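# Move the used blue thermal pad into the tray

## Task

Peel the worn blue thermal pad off the cold plate and leave it inside the tray. The cold plate must stay resting on the table the whole time and never be raised off it.

## Robot and tools

Robot: two six-joint arms, left_arm and right_arm, each with a parallel gripper. Joint order for every row and every per-joint list in a result: waist, shoulder, elbow, forearm roll, wrist pitch, wrist roll. Stated ranges in radians: waist -2.618 to 2.618, shoulder 0.000 to 3.140, elbow -2.967 to 0.000, forearm roll -1.745 to 1.745, wrist pitch -1.220 to 1.220, wrist roll -2.094 to 2.094. True ends may differ by up to 0.014 rad. A target beyond an end, and farther out than the joint already is, gets clipped to that end and reported as "joint sent to its limit"; one more than 0.014 rad past the stated end is refused.

Frames: the scene frame has its origin at table-top height, halfway between the nominal arm bases, +z up, +x out across the table, left_arm on the +y side. Calibrated bases: left_arm at (-0.014, +0.264, +0.013) m, right_arm at (+0.024, -0.248, +0.013) m, both nearly unrotated with +z up. Each gripper's end_effector_position (m) and end_effector_quat_wxyz are printed in that arm's own base frame, and may be off by a few centimetres. The fingers point along the gripper's +z and close along its y; the reported point sits between the pads, about 5 mm behind the tips. Fixed cameras and the table use the scene frame.

Row layout: always one flat list of 14 numbers covering both arms: left_arm's six absolute joint angle targets (rad) then its opening, then right_arm's six angles and opening. These are positions to go to, not offsets. Opening runs from -1 (closed) to +1 (fully open); a full close takes roughly 1 s. To keep an arm still, repeat its current "Joint targets" values; to keep a gripper as it is, repeat its present command (0 is a real command, half open).

Tools:
- execute_actions(actions, cameras): actions is a list of actions; each action is a list of up to 15 rows, one row per 1/30 s step; if fewer than 15 rows are given, the last one repeats until 15 steps pass. An empty list just reports state and images.
- move(target, speed, blend, opening_speed, blocking, cameras): target is one 14-number row or a list of up to 15 rows, all absolute joint angles plus openings. All joints are interpolated together, so the hand traces a curve, and no obstacle avoidance is done. speed is the top rad/s of the joint with farthest to travel, 0.01 to 3 (default 0.5), one value or one per target. blend (rad) rounds corners at intermediate targets. opening_speed (per second on the -1..+1 scale, at least 0.2) ramps the fingers gradually. With blocking=false the call returns early and a new move takes over from the running one. The result adds a "move:" line: done, off_target (resting over 0.01 rad away), moving, held (a check withheld steps) or fault; limits=held marks withheld steps. Reaching done does not mean nothing was touched.
- wait(seconds 0 to 10, cameras): lets time pass while the last commands are held; a running move keeps going.
- stop(cameras): brakes a running move; allow room to stop.
- zoom_image(camera, region): region [x0, y0, x1, y1] in pixels, top-left origin, no more than 504 by 504, on one of cam_high, cam_low, cam_left_wrist, cam_right_wrist (each 896x504). The camera must have appeared in the latest images.
- finished_scene(scene): scene is the current scene's number; it closes the scene for good, so call it only when the pad is settled in the tray.

Reading results: Joint positions lists six angles per arm plus the pad gap in metres (0.070 fully open). Joint targets shows what the drives are heading toward now. Tool commands shows the gripper commands. grip_measured is the measured opening on the command scale. Joint torques include the arm's own weight, have offsets and noise, and are positive toward larger angles. "joint command not followed" means the clearance check between the arms altered or dropped targets.

Motion limits: each joint target moves at most 3 rad/s (0.6 s to reach that), stays within 0.963 rad of the measured angle per step, and an arm's targets are scaled back if they would put the hand more than 70 mm from where it is. Far goals therefore need several actions.

Gripping: once the pads touch, command about 0.05 under the grip_measured reading for a firm hold, less for a gentle one. A very thin item (under about 2 mm, like a pad) is squeezed with reduced force; consider sliding or peeling it from an edge. Fast closing presses harder.

Avoid: dropping the pad or releasing it while moving; fast hits or hard presses; letting the arms or their grippers squeeze each other (can fail the scene); anything ending up off the table; lifting the cold plate. Contact torque at a joint's load limit (waist, shoulder, elbow 20 N m; the three wrist joints 6.96 N m, whose motors give only about 4 N m) freezes that arm for 10 s. Holding loads, stretched poses or pushing toward unreachable targets heats motors: a MOTOR HOT line appears at 65 °C, and at 80 °C the arm drops limp for 30 s or more, sometimes without warning. Loose objects may get nudged occasionally; recheck the images before finishing.

Each tool is called after "Call:" by a JSON object that holds its "fn" and its "kwargs", one argument or row to a line.

## Session

Call:
{"fn": "execute_actions", "kwargs": {
  "actions": []
}}

Scene clock: 0.00 s.
left_arm: end_effector_position=(+0.2282, +0.1332, +0.3338) grip_measured=+0.98 end_effector_quat_wxyz=(+0.586, -0.302, +0.752, +0.032) | right_arm: end_effector_position=(+0.3651, +0.3733, +0.1283) grip_measured=+1.00 end_effector_quat_wxyz=(+0.481, -0.175, +0.856, -0.076)
Joint positions: left_arm=[0.872 0.725 -0.807 -0.726 0.649 0.431 0.069] | right_arm=[1.12 2.099 -1.504 -1.233 0.916 1.461 0.07]
Joint torques (N m): no reading
Joint targets: left_arm=[0.872 0.725 -0.807 -0.726 0.649 0.431] | right_arm=[1.120 2.099 -1.504 -1.233 0.916 1.461]
Tool commands: left_gripper/opening=+1.0 right_gripper/opening=+1.0

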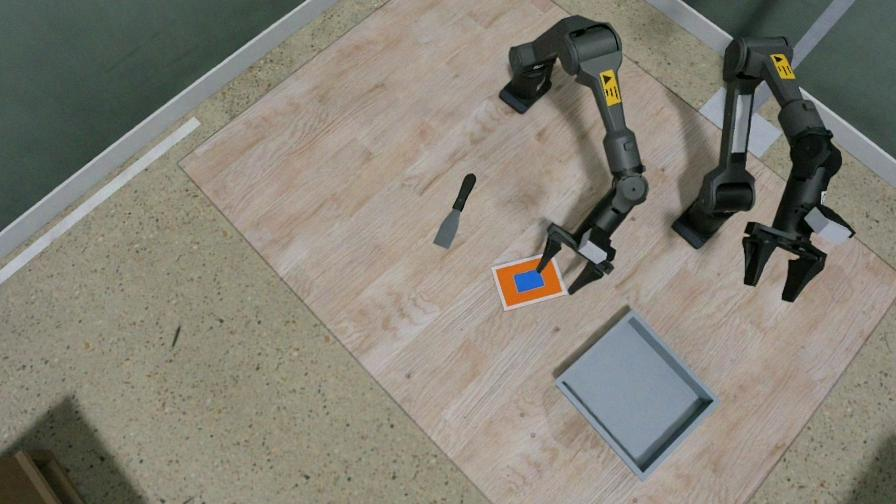

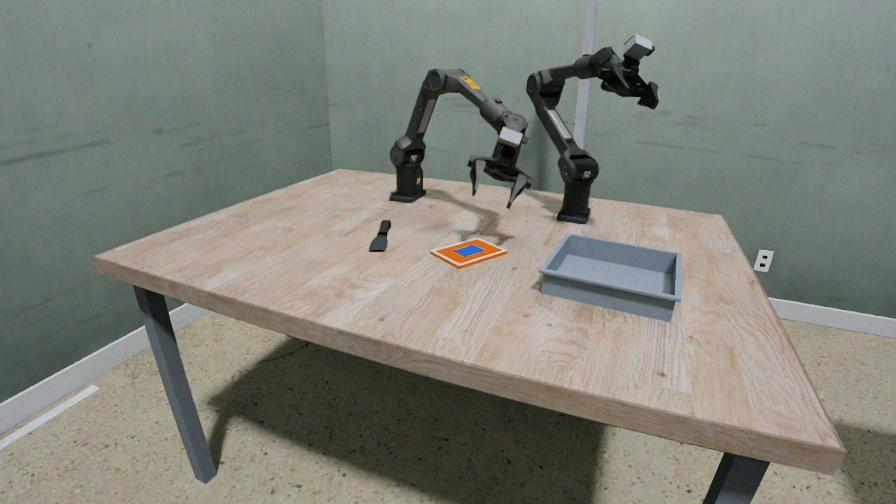

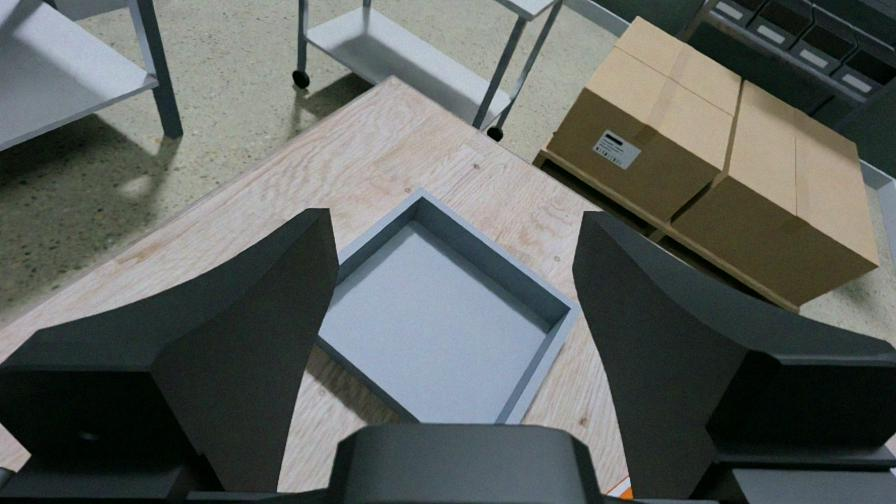

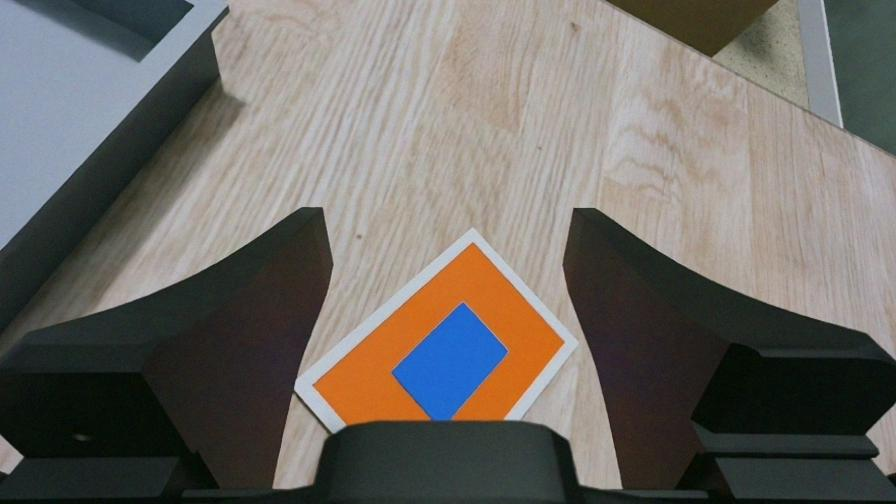

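Call:
{"fn": "zoom_image", "kwargs": {
  "camera": "cam_right_wrist",
  "region": [280, 210, 600, 430]
}}

Call:
{"fn": "zoom_image", "kwargs": {
  "camera": "cam_low",
  "region": [360, 210, 520, 280]
}}

Call:
{"fn": "zoom_image", "kwargs": {
  "camera": "cam_high",
  "region": [420, 160, 600, 320]
}}

Scaled by 1.575 (camera's finer frame: 1280x720).

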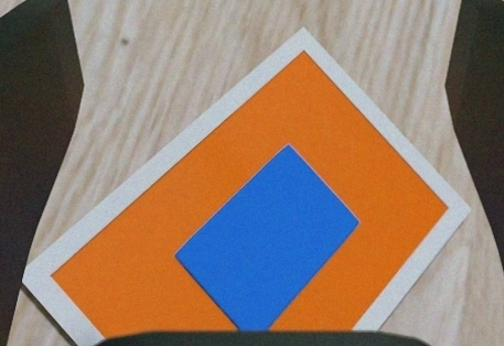

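Scaled by 3.150 (camera's finer frame: 1280x720).

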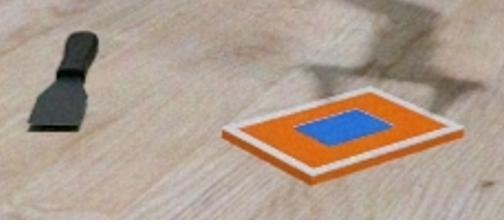

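Scaled by 2.800 (camera's finer frame: 1280x720).

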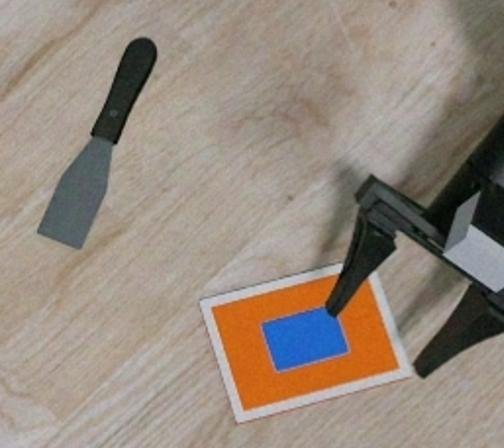

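Call:
{"fn": "move", "kwargs": {
  "target": [
    [0.872,0.725,-0.807,-0.726,0.649,0.431,1,-0.2,1.6,-1.5,0,0.8,0,1],
    [-0.396,2.042,-1.726,0,1.18,0.1,1,-0.2,1.6,-1.5,0,0.8,0,1]
  ],
  "speed": 0.9
}}

Scene clock: 71.33 s.
left_arm: end_effector_position=(+0.4128, -0.1726, +0.1026) grip_measured=+0.98 end_effector_quat_wxyz=(+0.080, +0.245, +0.966, -0.012) | right_arm: end_effector_position=(+0.4413, -0.0893, +0.2621) grip_measured=+1.00 end_effector_quat_wxyz=(+0.368, +0.093, +0.924, -0.037)
Joint positions: left_arm=[-0.396 2.042 -1.726 0 1.18 0.1 0.069] | right_arm=[-0.2 1.6 -1.5 0.001 0.8 0 0.07]
Joint torques (N m): left_arm=[1.13 -14.18 -4.51 0.05 -0.5 -0.14] | right_arm=[-1.22 -7.75 -6.53 -0.19 -0.46 0.17]
Joint targets: left_arm=[-0.396 2.042 -1.726 0.000 1.180 0.100] | right_arm=[-0.200 1.600 -1.500 0.000 0.800 0.000]
move: done
cam_left_wrist: T_world_to_cam=[[-0.470034, -0.881978, -0.0343875, 0.0491766], [-0.795281, 0.406287, 0.449954, 0.349227], [-0.382878, 0.238842, -0.892389, 0.413932], [0, 0, 0, 1]] pos_world=[0.459334, -0.197378, 0.213944]
cam_right_wrist: T_world_to_cam=[[-0.206552, -0.978374, 0.0109772, -0.0000709723], [-0.968923, 0.20297, -0.141389, 0.482632], [0.136104, -0.0398403, -0.989893, 0.321633], [0, 0, 0, 1]] pos_world=[0.423843, -0.0852154, 0.386622]

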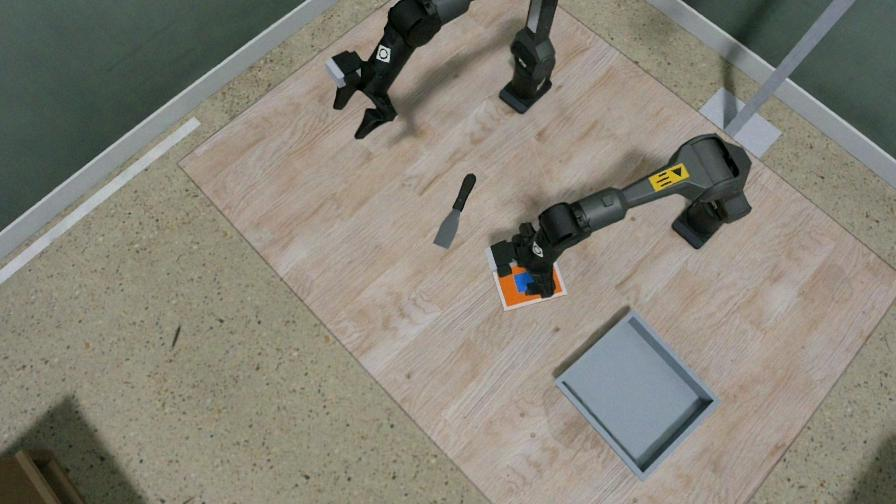

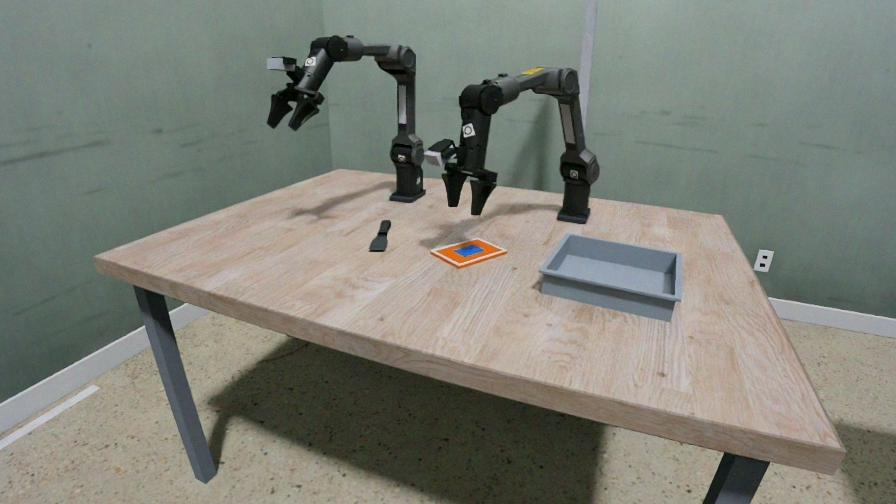

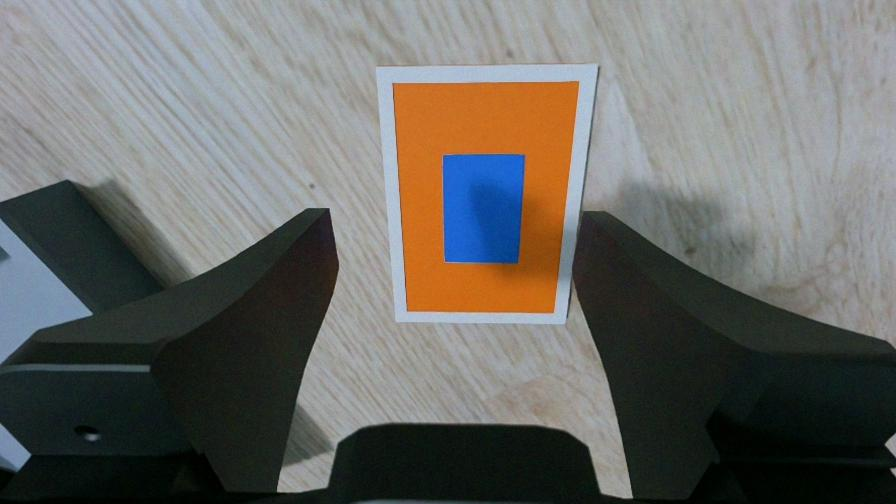

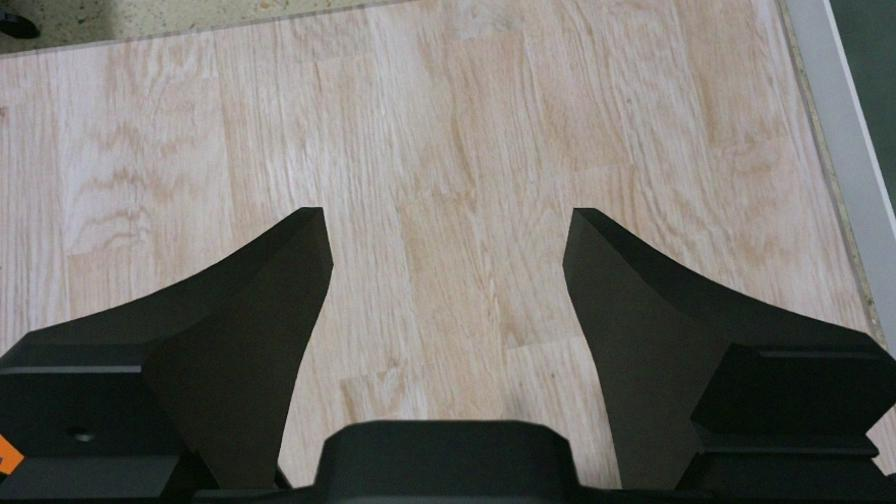

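Call:
{"fn": "zoom_image", "kwargs": {
  "camera": "cam_left_wrist",
  "region": [420, 130, 550, 280]
}}

Call:
{"fn": "zoom_image", "kwargs": {
  "camera": "cam_low",
  "region": [425, 230, 515, 270]
}}

Scaled by 3.360 (camera's finer frame: 1280x720).

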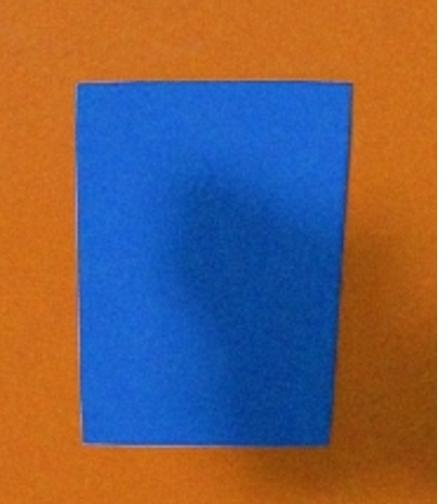

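Scaled by 5.600 (camera's finer frame: 1280x720).

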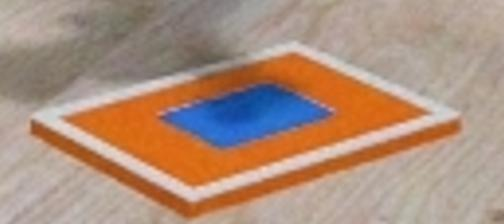

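Call:
{"fn": "move", "kwargs": {
  "target": [
    [-0.416,2.1417,-1.5657,0,1.082,0.08,0.32,-0.2,1.6,-1.5,0,0.8,0,1],
    [-0.416,2.1601,-1.547,0,1.0448,0.08,0.32,-0.2,1.6,-1.5,0,0.8,0,1]
  ],
  "speed": [0.5,0.05],
  "cameras": ["cam_left_wrist","cam_low"]
}}

Call:
{"fn": "zoom_image", "kwargs": {
  "camera": "cam_low",
  "region": [400, 180, 540, 280]
}}

Scene clock: 93.40 s.
left_arm: end_effector_position=(+0.3815, -0.1683, +0.0077) grip_measured=+0.32 end_effector_quat_wxyz=(+0.000, +0.246, +0.969, +0.000) | right_arm: end_effector_position=(+0.4413, -0.0893, +0.2621) grip_measured=+1.00 end_effector_quat_wxyz=(+0.368, +0.093, +0.924, -0.037)
Joint positions: left_arm=[-0.415 2.16 -1.547 0 1.045 0.081 0.046] | right_arm=[-0.2 1.6 -1.5 0.001 0.8 0 0.07]
Joint torques (N m): left_arm=[0.11 -12.09 -3.13 -0.08 -0.06 -0.17] | right_arm=[-1.24 -8.11 -5.94 0.14 -0.62 0.02]
Joint targets: left_arm=[-0.416 2.160 -1.547 0.000 1.045 0.080] | right_arm=[-0.200 1.600 -1.500 0.000 0.800 0.000]
move: done
cam_left_wrist: T_world_to_cam=[[-0.473999, -0.880322, -0.0189443, 0.0367234], [-0.718095, 0.37402, 0.586898, 0.329447], [-0.509573, 0.291793, -0.809439, 0.372758], [0, 0, 0, 1]] pos_world=[0.443929, -0.19966, 0.109069]
Images, in order (width x height): cam_low 896x504, cam_left_wrist 896x504.

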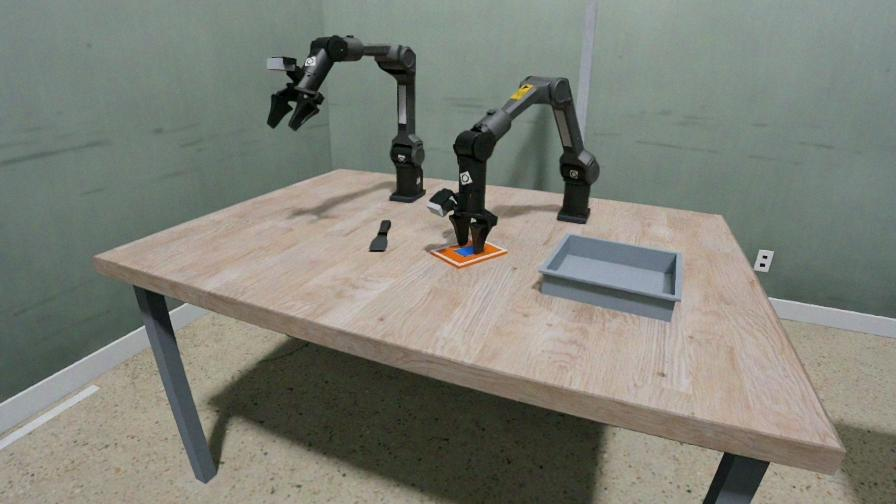

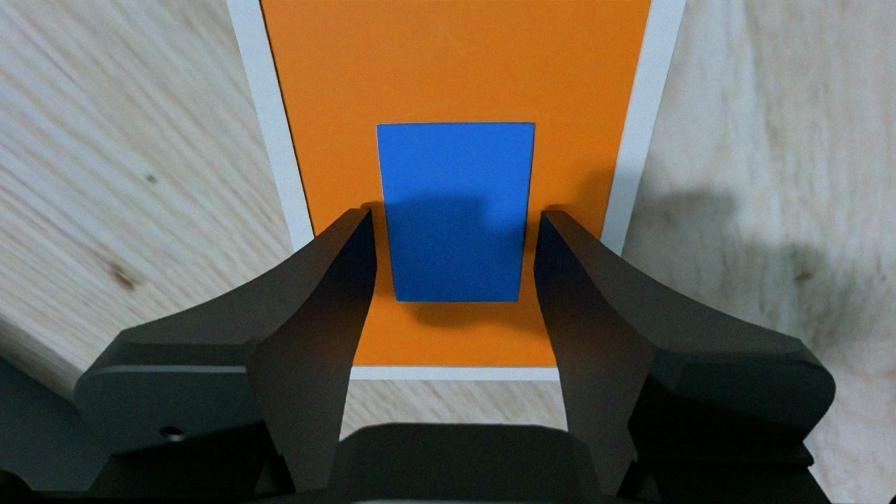

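Scaled by 3.600 (camera's finer frame: 1280x720).

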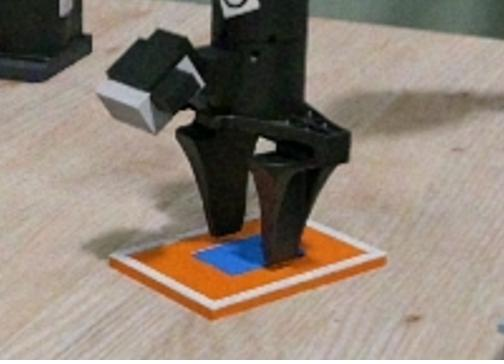

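Call:
{"fn": "move", "kwargs": {
  "target": [-0.416,2.1647,-1.5423,0,1.0355,0.08,0.32,-0.2,1.6,-1.5,0,0.8,0,1],
  "speed": 0.02,
  "cameras": []
}}

Call:
{"fn": "move", "kwargs": {
  "target": [-0.416,2.1678,-1.5392,0,1.0293,0.08,0.32,-0.2,1.6,-1.5,0,0.8,0,1],
  "speed": 0.02,
  "cameras": ["cam_low","cam_left_wrist"]
}}

Call:
{"fn": "zoom_image", "kwargs": {
  "camera": "cam_low",
  "region": [425, 200, 515, 270]
}}

Scene clock: 99.07 s.
left_arm: end_effector_position=(+0.3816, -0.1683, +0.0050) grip_measured=+0.32 end_effector_quat_wxyz=(+0.000, +0.246, +0.969, +0.000) | right_arm: end_effector_position=(+0.4413, -0.0893, +0.2621) grip_measured=+1.00 end_effector_quat_wxyz=(+0.368, +0.093, +0.924, -0.037)
Joint positions: left_arm=[-0.415 2.164 -1.543 0 1.036 0.081 0.046] | right_arm=[-0.2 1.6 -1.5 0.001 0.8 0 0.07]
Joint torques (N m): left_arm=[1.12 -11.66 -2.72 -0.08 -0.21 -0.02] | right_arm=[-1.24 -8.19 -6.1 0.1 -0.58 -0.01]
Joint targets: left_arm=[-0.416 2.165 -1.542 0.000 1.036 0.080] | right_arm=[-0.200 1.600 -1.500 0.000 0.800 0.000]
move: done

Scene clock: 99.77 s.
left_arm: end_effector_position=(+0.3812, -0.1682, +0.0026) grip_measured=+0.32 end_effector_quat_wxyz=(+0.000, +0.246, +0.969, +0.000) | right_arm: end_effector_position=(+0.4413, -0.0893, +0.2621) grip_measured=+1.00 end_effector_quat_wxyz=(+0.368, +0.093, +0.924, -0.037)
Joint positions: left_arm=[-0.415 2.168 -1.539 0 1.03 0.081 0.046] | right_arm=[-0.2 1.6 -1.5 0.001 0.8 0 0.07]
Joint torques (N m): left_arm=[1.13 -11.78 -2.97 -0.07 -0.22 0] | right_arm=[-1.23 -8.21 -6.11 0.1 -0.57 -0.01]
Joint targets: left_arm=[-0.416 2.168 -1.539 0.000 1.029 0.080] | right_arm=[-0.200 1.600 -1.500 0.000 0.800 0.000]
move: done
cam_left_wrist: T_world_to_cam=[[-0.474082, -0.880279, -0.0188596, 0.0366568], [-0.717487, 0.373816, 0.587771, 0.33186], [-0.510352, 0.292183, -0.808808, 0.368857], [0, 0, 0, 1]] pos_world=[0.44373, -0.19956, 0.103968]

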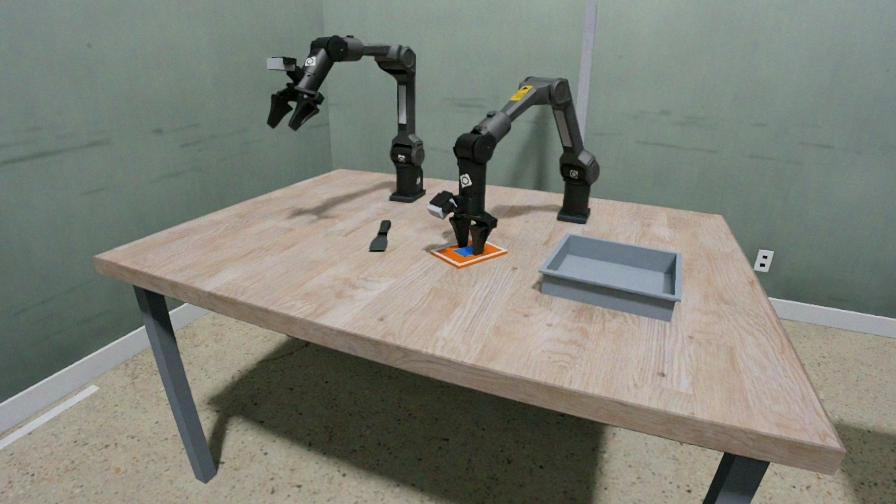

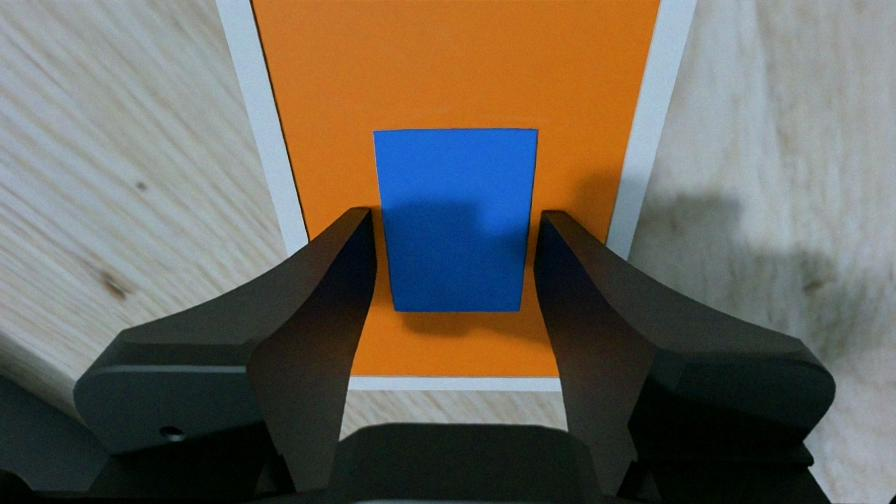

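Scaled by 5.600 (camera's finer frame: 1280x720).

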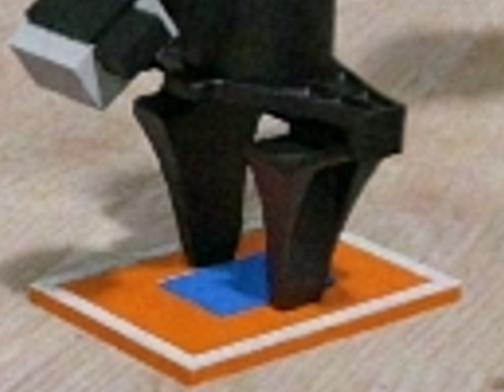

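Not obviously contacting yet. Continue in small steps.

Call:
{"fn": "move", "kwargs": {
  "target": [-0.416,2.1694,-1.5376,0,1.0262,0.08,0.32,-0.2,1.6,-1.5,0,0.8,0,1],
  "speed": 0.02,
  "cameras": []
}}

Call:
{"fn": "move", "kwargs": {
  "target": [-0.416,2.1709,-1.536,0,1.0231,0.08,0.32,-0.2,1.6,-1.5,0,0.8,0,1],
  "speed": 0.02,
  "cameras": []
}}

Call:
{"fn": "move", "kwargs": {
  "target": [-0.416,2.1724,-1.5345,0,1.02,0.08,0.32,-0.2,1.6,-1.5,0,0.8,0,1],
  "speed": 0.02,
  "cameras": ["cam_low","cam_left_wrist"]
}}

Call:
{"fn": "zoom_image", "kwargs": {
  "camera": "cam_low",
  "region": [425, 200, 515, 270]
}}

Scene clock: 107.67 s.
left_arm: end_effector_position=(+0.3820, -0.1685, +0.0026) grip_measured=+0.32 end_effector_quat_wxyz=(+0.002, +0.246, +0.969, +0.000) | right_arm: end_effector_position=(+0.4413, -0.0893, +0.2621) grip_measured=+1.00 end_effector_quat_wxyz=(+0.368, +0.093, +0.924, -0.037)
Joint positions: left_arm=[-0.415 2.168 -1.539 0 1.026 0.081 0.046] | right_arm=[-0.2 1.6 -1.5 0.001 0.8 0 0.07]
Joint torques (N m): left_arm=[1.07 -11.29 -2.76 -0.06 -0.24 -0.03] | right_arm=[-1.21 -8.34 -6.35 0.04 -0.52 -0.06]
Joint targets: left_arm=[-0.416 2.169 -1.538 0.000 1.026 0.080] | right_arm=[-0.200 1.600 -1.500 0.000 0.800 0.000]
move: done

Scene clock: 108.37 s.
left_arm: end_effector_position=(+0.3818, -0.1684, +0.0022) grip_measured=+0.32 end_effector_quat_wxyz=(+0.002, +0.246, +0.969, +0.000) | right_arm: end_effector_position=(+0.4413, -0.0893, +0.2621) grip_measured=+1.00 end_effector_quat_wxyz=(+0.368, +0.093, +0.924, -0.037)
Joint positions: left_arm=[-0.415 2.168 -1.537 0 1.024 0.081 0.046] | right_arm=[-0.2 1.6 -1.5 0.001 0.8 0 0.07]
Joint torques (N m): left_arm=[0.9 -5.37 -1.57 0 -1.18 -0.06] | right_arm=[-1.23 -8.36 -6.38 0.04 -0.52 -0.07]
Joint targets: left_arm=[-0.416 2.171 -1.536 0.000 1.023 0.080] | right_arm=[-0.200 1.600 -1.500 0.000 0.800 0.000]
move: done

Scene clock: 109.07 s.
left_arm: end_effector_position=(+0.3817, -0.1684, +0.0014) grip_measured=+0.32 end_effector_quat_wxyz=(+0.002, +0.246, +0.969, +0.000) | right_arm: end_effector_position=(+0.4413, -0.0893, +0.2621) grip_measured=+1.00 end_effector_quat_wxyz=(+0.368, +0.093, +0.924, -0.037)
Joint positions: left_arm=[-0.415 2.169 -1.536 0 1.022 0.081 0.046] | right_arm=[-0.2 1.6 -1.5 0.001 0.8 0 0.07]
Joint torques (N m): left_arm=[0.84 2.5 -0.26 0.12 -2.8 -0.17] | right_arm=[-1.22 -8.35 -6.4 0.03 -0.51 -0.07]
Joint targets: left_arm=[-0.416 2.172 -1.535 0.000 1.020 0.080] | right_arm=[-0.200 1.600 -1.500 0.000 0.800 0.000]
move: done
cam_left_wrist: T_world_to_cam=[[-0.474021, -0.880306, -0.0191383, 0.0365948], [-0.719525, 0.374733, 0.584687, 0.333898], [-0.507532, 0.290924, -0.811033, 0.366934], [0, 0, 0, 1]] pos_world=[0.443826, -0.199658, 0.10307]

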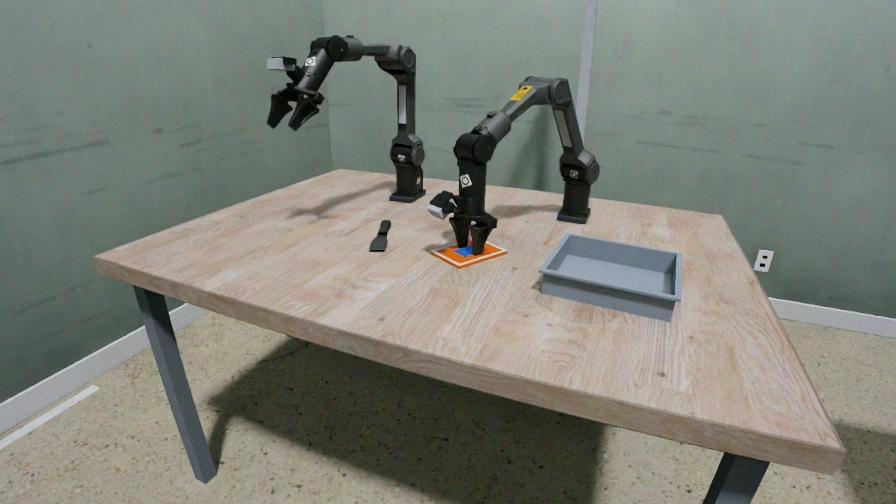

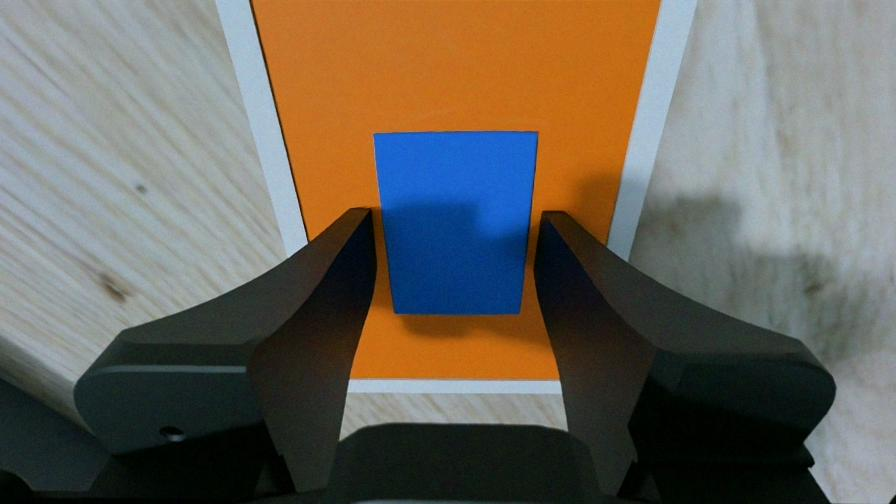

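Scaled by 5.600 (camera's finer frame: 1280x720).

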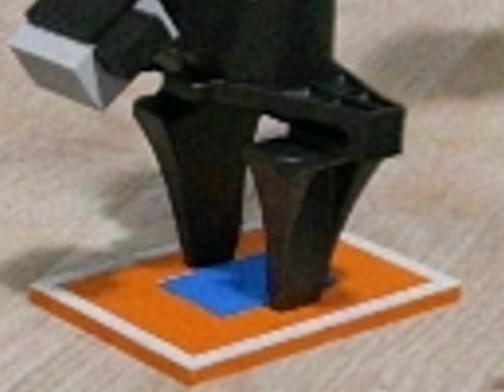

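Call:
{"fn": "move", "kwargs": {
  "target": [
    [-0.416,2.1704,-1.5365,0,1.0243,0.08,0.32,-0.2,1.6,-1.5,0,0.8,0,1],
    [-0.416,2.1704,-1.5365,0,1.0243,0.08,-0.3,-0.2,1.6,-1.5,0,0.8,0,1]
  ],
  "speed": 0.05,
  "opening_speed": 0.4,
  "cameras": ["cam_low","cam_left_wrist"]
}}

Scene clock: 115.33 s.
left_arm: end_effector_position=(+0.3816, -0.1689, +0.0015) grip_measured=-0.21 end_effector_quat_wxyz=(+0.001, +0.246, +0.969, +0.000) | right_arm: end_effector_position=(+0.4413, -0.0893, +0.2621) grip_measured=+1.00 end_effector_quat_wxyz=(+0.368, +0.093, +0.924, -0.037)
Joint positions: left_arm=[-0.417 2.17 -1.537 0 1.024 0.08 0.028] | right_arm=[-0.2 1.6 -1.5 0.001 0.8 0 0.07]
Joint torques (N m): left_arm=[4.99 1.52 1.24 2.15 0.15 0.03] | right_arm=[-1.22 -8.47 -6.6 -0.01 -0.47 -0.09]
Joint targets: left_arm=[-0.416 2.170 -1.536 0.000 1.024 0.080] | right_arm=[-0.200 1.600 -1.500 0.000 0.800 0.000]
move: done
cam_left_wrist: T_world_to_cam=[[-0.474011, -0.880319, -0.0187477, 0.0361081], [-0.718926, 0.37464, 0.585484, 0.33372], [-0.508389, 0.291004, -0.810467, 0.367418], [0, 0, 0, 1]] pos_world=[0.443827, -0.200158, 0.103069]

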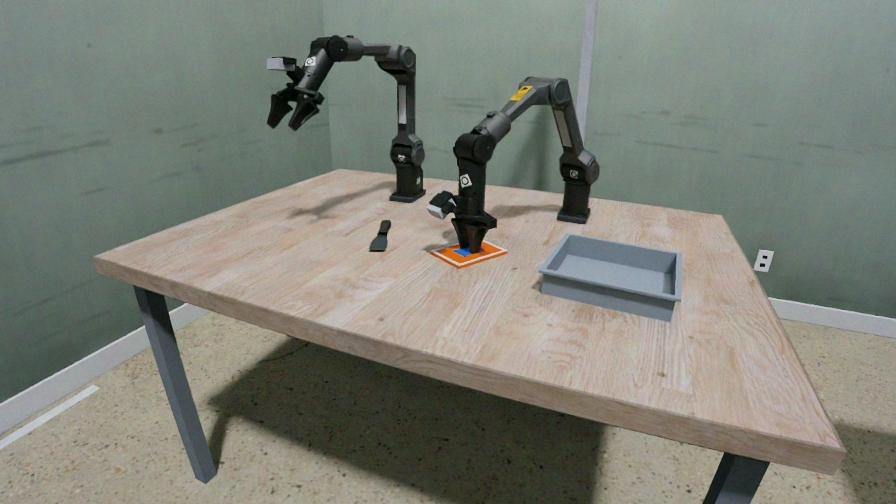

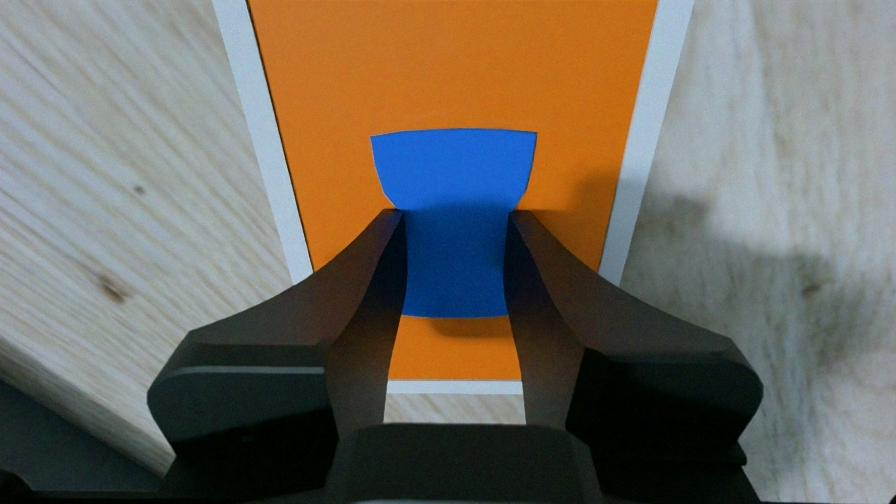

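Call:
{"fn": "move", "kwargs": {
  "target": [-0.416,2.164,-1.543,0,1.0368,0.08,-0.4,-0.2,1.6,-1.5,0,0.8,0,1],
  "speed": 0.03,
  "opening_speed": 0.4,
  "cameras": ["cam_low","cam_left_wrist"]
}}

Call:
{"fn": "zoom_image", "kwargs": {
  "camera": "cam_low",
  "region": [425, 200, 515, 270]
}}

Scene clock: 119.80 s.
left_arm: end_effector_position=(+0.3796, -0.1663, +0.0017) grip_measured=-0.38 end_effector_quat_wxyz=(-0.005, +0.246, +0.969, +0.002) | right_arm: end_effector_position=(+0.4413, -0.0893, +0.2621) grip_measured=+1.00 end_effector_quat_wxyz=(+0.368, +0.093, +0.924, -0.037)
Joint positions: left_arm=[-0.415 2.17 -1.538 0.004 1.038 0.08 0.022] | right_arm=[-0.2 1.6 -1.5 0.001 0.8 0 0.07]
Joint torques (N m): left_arm=[1.7 -11.01 -2.82 0.43 0.23 -0.23] | right_arm=[-1.21 -8.5 -6.55 -0.05 -0.47 -0.09]
Joint targets: left_arm=[-0.416 2.164 -1.543 0.000 1.037 0.080] | right_arm=[-0.200 1.600 -1.500 0.000 0.800 0.000]
move: done
cam_left_wrist: T_world_to_cam=[[-0.474428, -0.88004, -0.0211302, 0.0376435], [-0.712421, 0.369744, 0.596444, 0.327948], [-0.517082, 0.298024, -0.802376, 0.370241], [0, 0, 0, 1]] pos_world=[0.442941, -0.198469, 0.102265]

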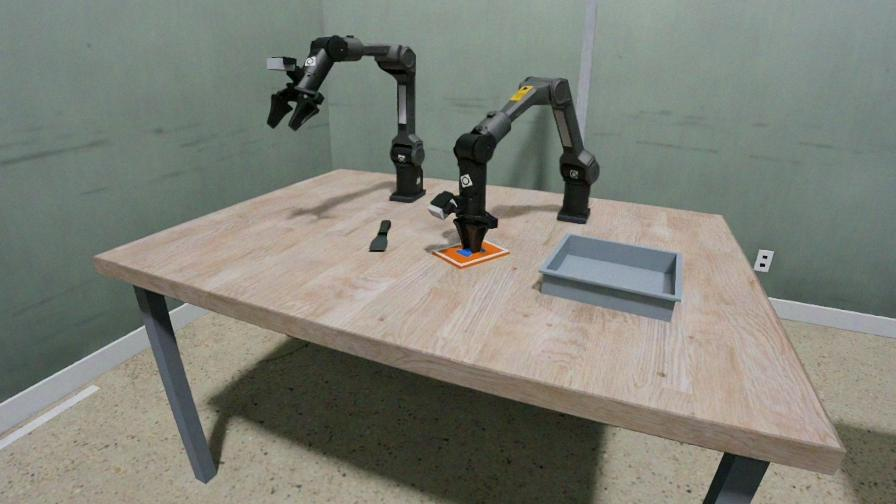

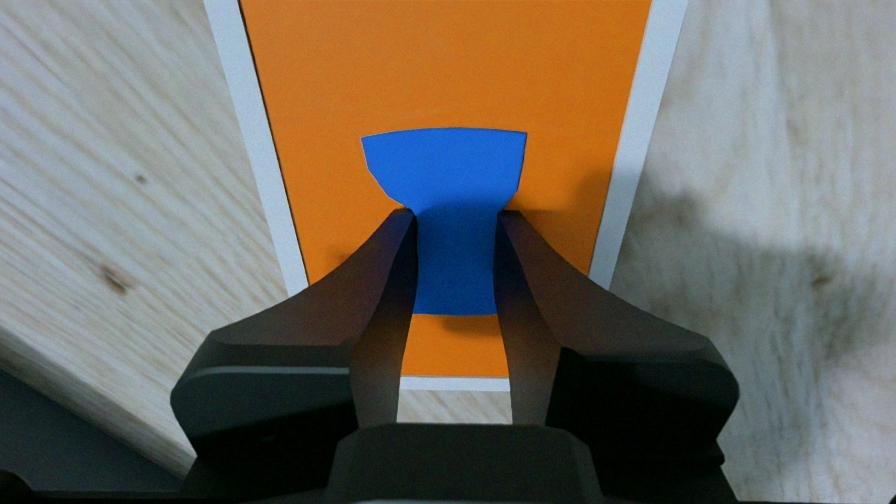

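Scaled by 5.600 (camera's finer frame: 1280x720).

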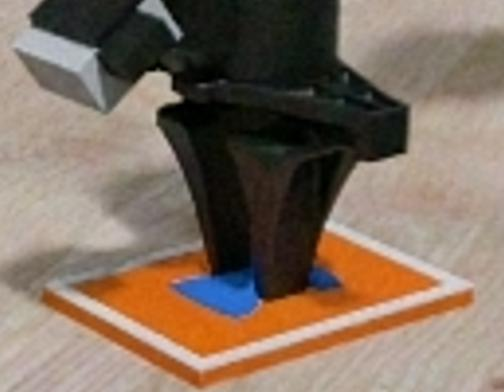

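Call:
{"fn": "move", "kwargs": {
  "target": [-0.416,2.1555,-1.5517,0,1.0541,0.08,-0.45,-0.2,1.6,-1.5,0,0.8,0,1],
  "speed": 0.02,
  "opening_speed": 0.4,
  "cameras": ["cam_low","cam_left_wrist"]
}}

Call:
{"fn": "zoom_image", "kwargs": {
  "camera": "cam_low",
  "region": [425, 200, 515, 270]
}}

Scene clock: 124.70 s.
left_arm: end_effector_position=(+0.3813, -0.1689, +0.0105) grip_measured=-0.45 end_effector_quat_wxyz=(+0.000, +0.245, +0.969, +0.000) | right_arm: end_effector_position=(+0.4413, -0.0893, +0.2621) grip_measured=+1.00 end_effector_quat_wxyz=(+0.368, +0.093, +0.924, -0.037)
Joint positions: left_arm=[-0.417 2.156 -1.552 -0.001 1.053 0.08 0.019] | right_arm=[-0.2 1.6 -1.5 0.001 0.8 0 0.07]
Joint torques (N m): left_arm=[0.23 -14.22 -4.34 0.2 -0.09 -0.22] | right_arm=[-1.21 -8.59 -6.49 -0.08 -0.49 -0.09]
Joint targets: left_arm=[-0.416 2.156 -1.552 0.000 1.054 0.080] | right_arm=[-0.200 1.600 -1.500 0.000 0.800 0.000]
move: done
cam_left_wrist: T_world_to_cam=[[-0.473811, -0.880439, -0.0181772, 0.0360534], [-0.718143, 0.37436, 0.586622, 0.32785], [-0.50968, 0.291002, -0.809657, 0.375143], [0, 0, 0, 1]] pos_world=[0.443729, -0.200158, 0.112068]

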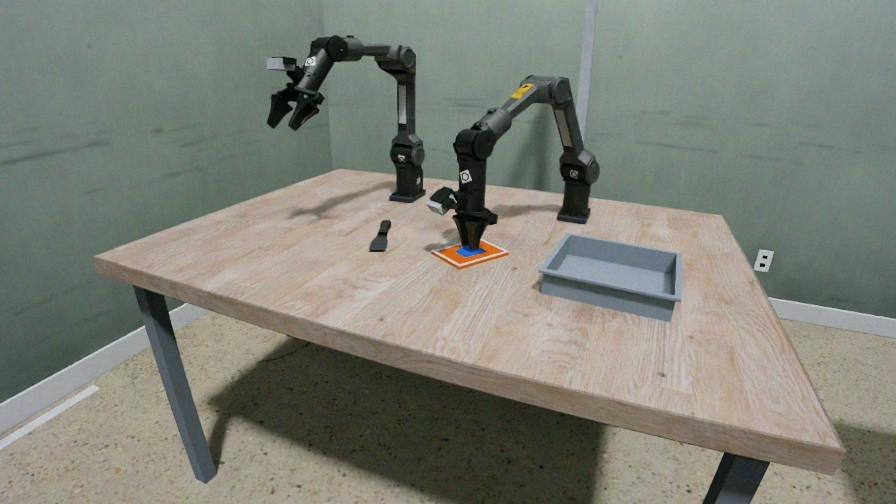

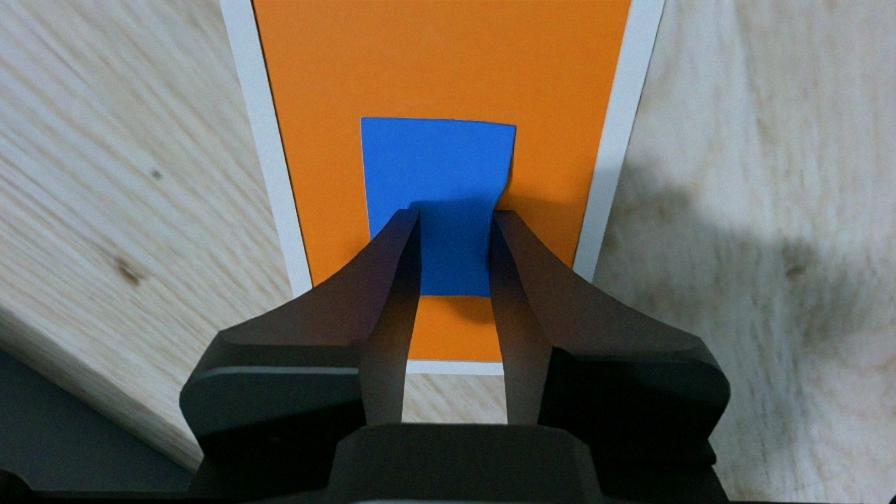

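Scaled by 5.600 (camera's finer frame: 1280x720).

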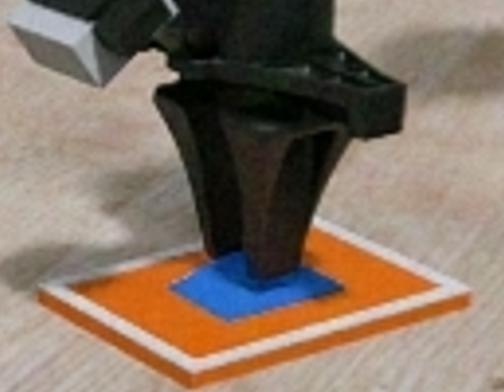

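Call:
{"fn": "move", "kwargs": {
  "target": [
    [-0.416,2.1417,-1.5657,0,1.082,0.08,0.32,-0.2,1.6,-1.5,0,0.8,0,1],
    [-0.4055,2.2183,-1.7055,0,1.1453,0.117,0.32,-0.2,1.6,-1.5,0,0.8,0,1],
    [-0.4055,2.2404,-1.6787,0,1.0963,0.117,0.32,-0.2,1.6,-1.5,0,0.8,0,1]
  ],
  "speed": [0.1,0.15,0.05],
  "opening_speed": 1,
  "cameras": ["cam_low","cam_left_wrist"]
}}

Scene clock: 143.53 s.
left_arm: end_effector_position=(+0.4030, -0.1731, +0.0036) grip_measured=+0.32 end_effector_quat_wxyz=(+0.000, +0.258, +0.966, +0.000) | right_arm: end_effector_position=(+0.4413, -0.0893, +0.2621) grip_measured=+1.00 end_effector_quat_wxyz=(+0.368, +0.093, +0.924, -0.037)
Joint positions: left_arm=[-0.406 2.24 -1.679 0 1.096 0.117 0.046] | right_arm=[-0.2 1.6 -1.5 0.001 0.8 0 0.07]
Joint torques (N m): left_arm=[0.72 -13 -3.2 -0.12 -0.08 -0.23] | right_arm=[-1.21 -8.9 -6.24 -0.21 -0.57 -0.09]
Joint targets: left_arm=[-0.406 2.240 -1.679 0.000 1.096 0.117] | right_arm=[-0.200 1.600 -1.500 0.000 0.800 0.000]
move: done
cam_left_wrist: T_world_to_cam=[[-0.497464, -0.867279, -0.0188941, 0.0543462], [-0.707626, 0.393097, 0.587146, 0.348106], [-0.501792, 0.305454, -0.809261, 0.381003], [0, 0, 0, 1]] pos_world=[0.464549, -0.206085, 0.104968]

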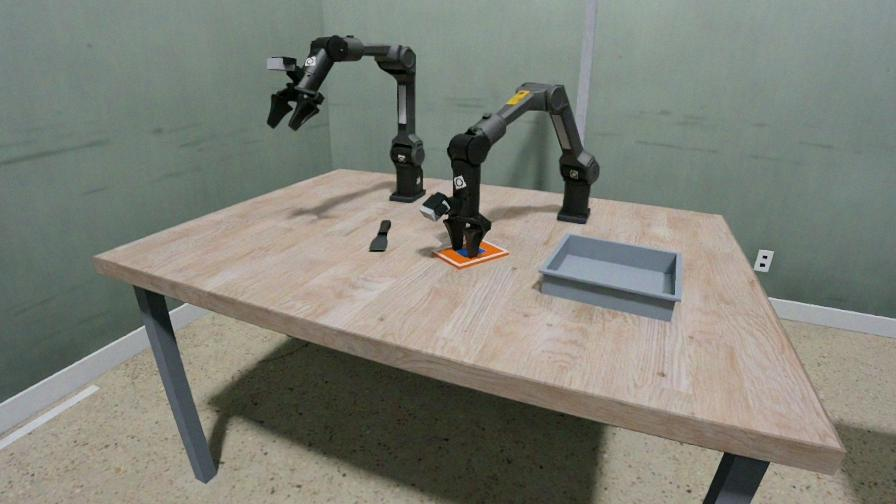

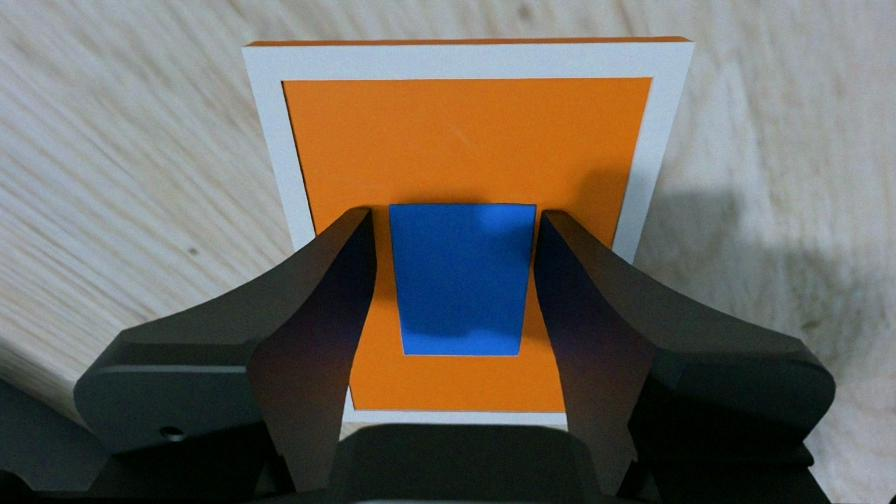

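Call:
{"fn": "move", "kwargs": {
  "target": [
    [-0.4085,2.2436,-1.6750,0,1.0895,0.115,0.32,-0.2,1.6,-1.5,0,0.8,0,1],
    [-0.4085,2.2436,-1.6750,0,1.0895,0.115,-0.6,-0.2,1.6,-1.5,0,0.8,0,1]
  ],
  "speed": 0.03,
  "opening_speed": 0.4,
  "cameras": ["cam_low","cam_left_wrist"]
}}

Call:
{"fn": "zoom_image", "kwargs": {
  "camera": "cam_low",
  "region": [425, 200, 515, 270]
}}

Scene clock: 150.93 s.
left_arm: end_effector_position=(+0.4030, -0.1735, +0.0021) grip_measured=-0.59 end_effector_quat_wxyz=(+0.001, +0.259, +0.966, +0.001) | right_arm: end_effector_position=(+0.4413, -0.0893, +0.2621) grip_measured=+1.00 end_effector_quat_wxyz=(+0.368, +0.093, +0.924, -0.037)
Joint positions: left_arm=[-0.407 2.242 -1.676 0.002 1.09 0.115 0.014] | right_arm=[-0.2 1.6 -1.5 0.001 0.8 0 0.07]
Joint torques (N m): left_arm=[0.96 -3.03 0.07 0.17 -0.14 -0.1] | right_arm=[-1.19 -9 -6.14 -0.19 -0.59 -0.09]
Joint targets: left_arm=[-0.409 2.244 -1.675 0.000 1.089 0.115] | right_arm=[-0.200 1.600 -1.500 0.000 0.800 0.000]
move: done
cam_left_wrist: T_world_to_cam=[[-0.498251, -0.866782, -0.0208638, 0.0543696], [-0.7084, 0.393099, 0.586211, 0.349477], [-0.499915, 0.30686, -0.80989, 0.379439], [0, 0, 0, 1]] pos_world=[0.464347, -0.206687, 0.103571]

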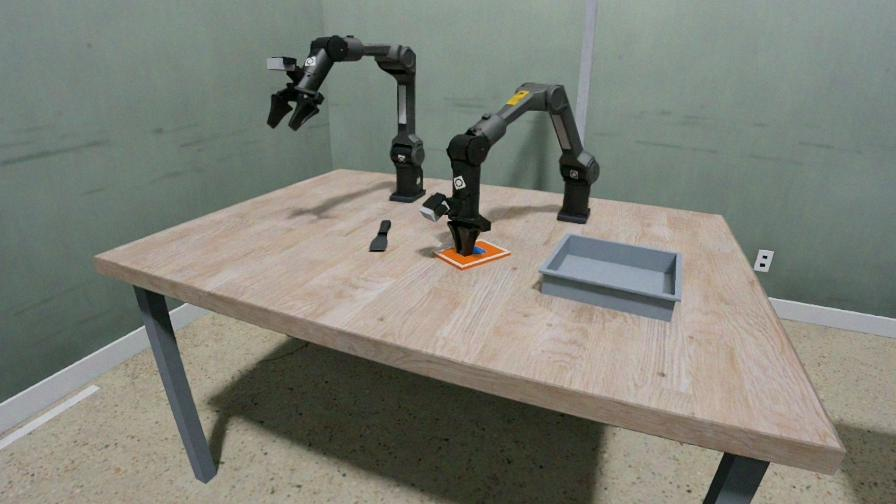

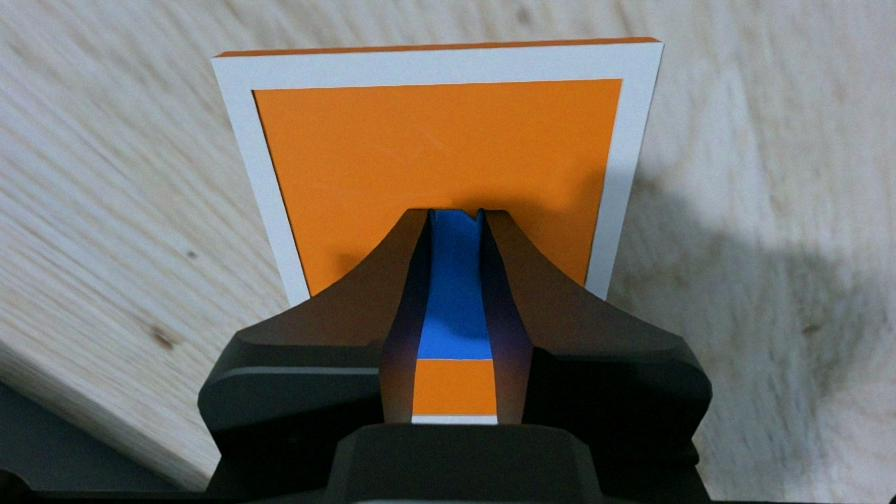

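Scaled by 5.600 (camera's finer frame: 1280x720).

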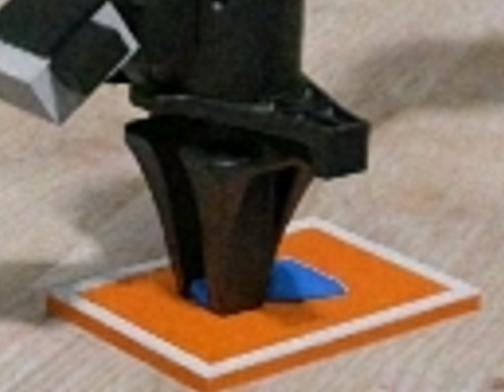

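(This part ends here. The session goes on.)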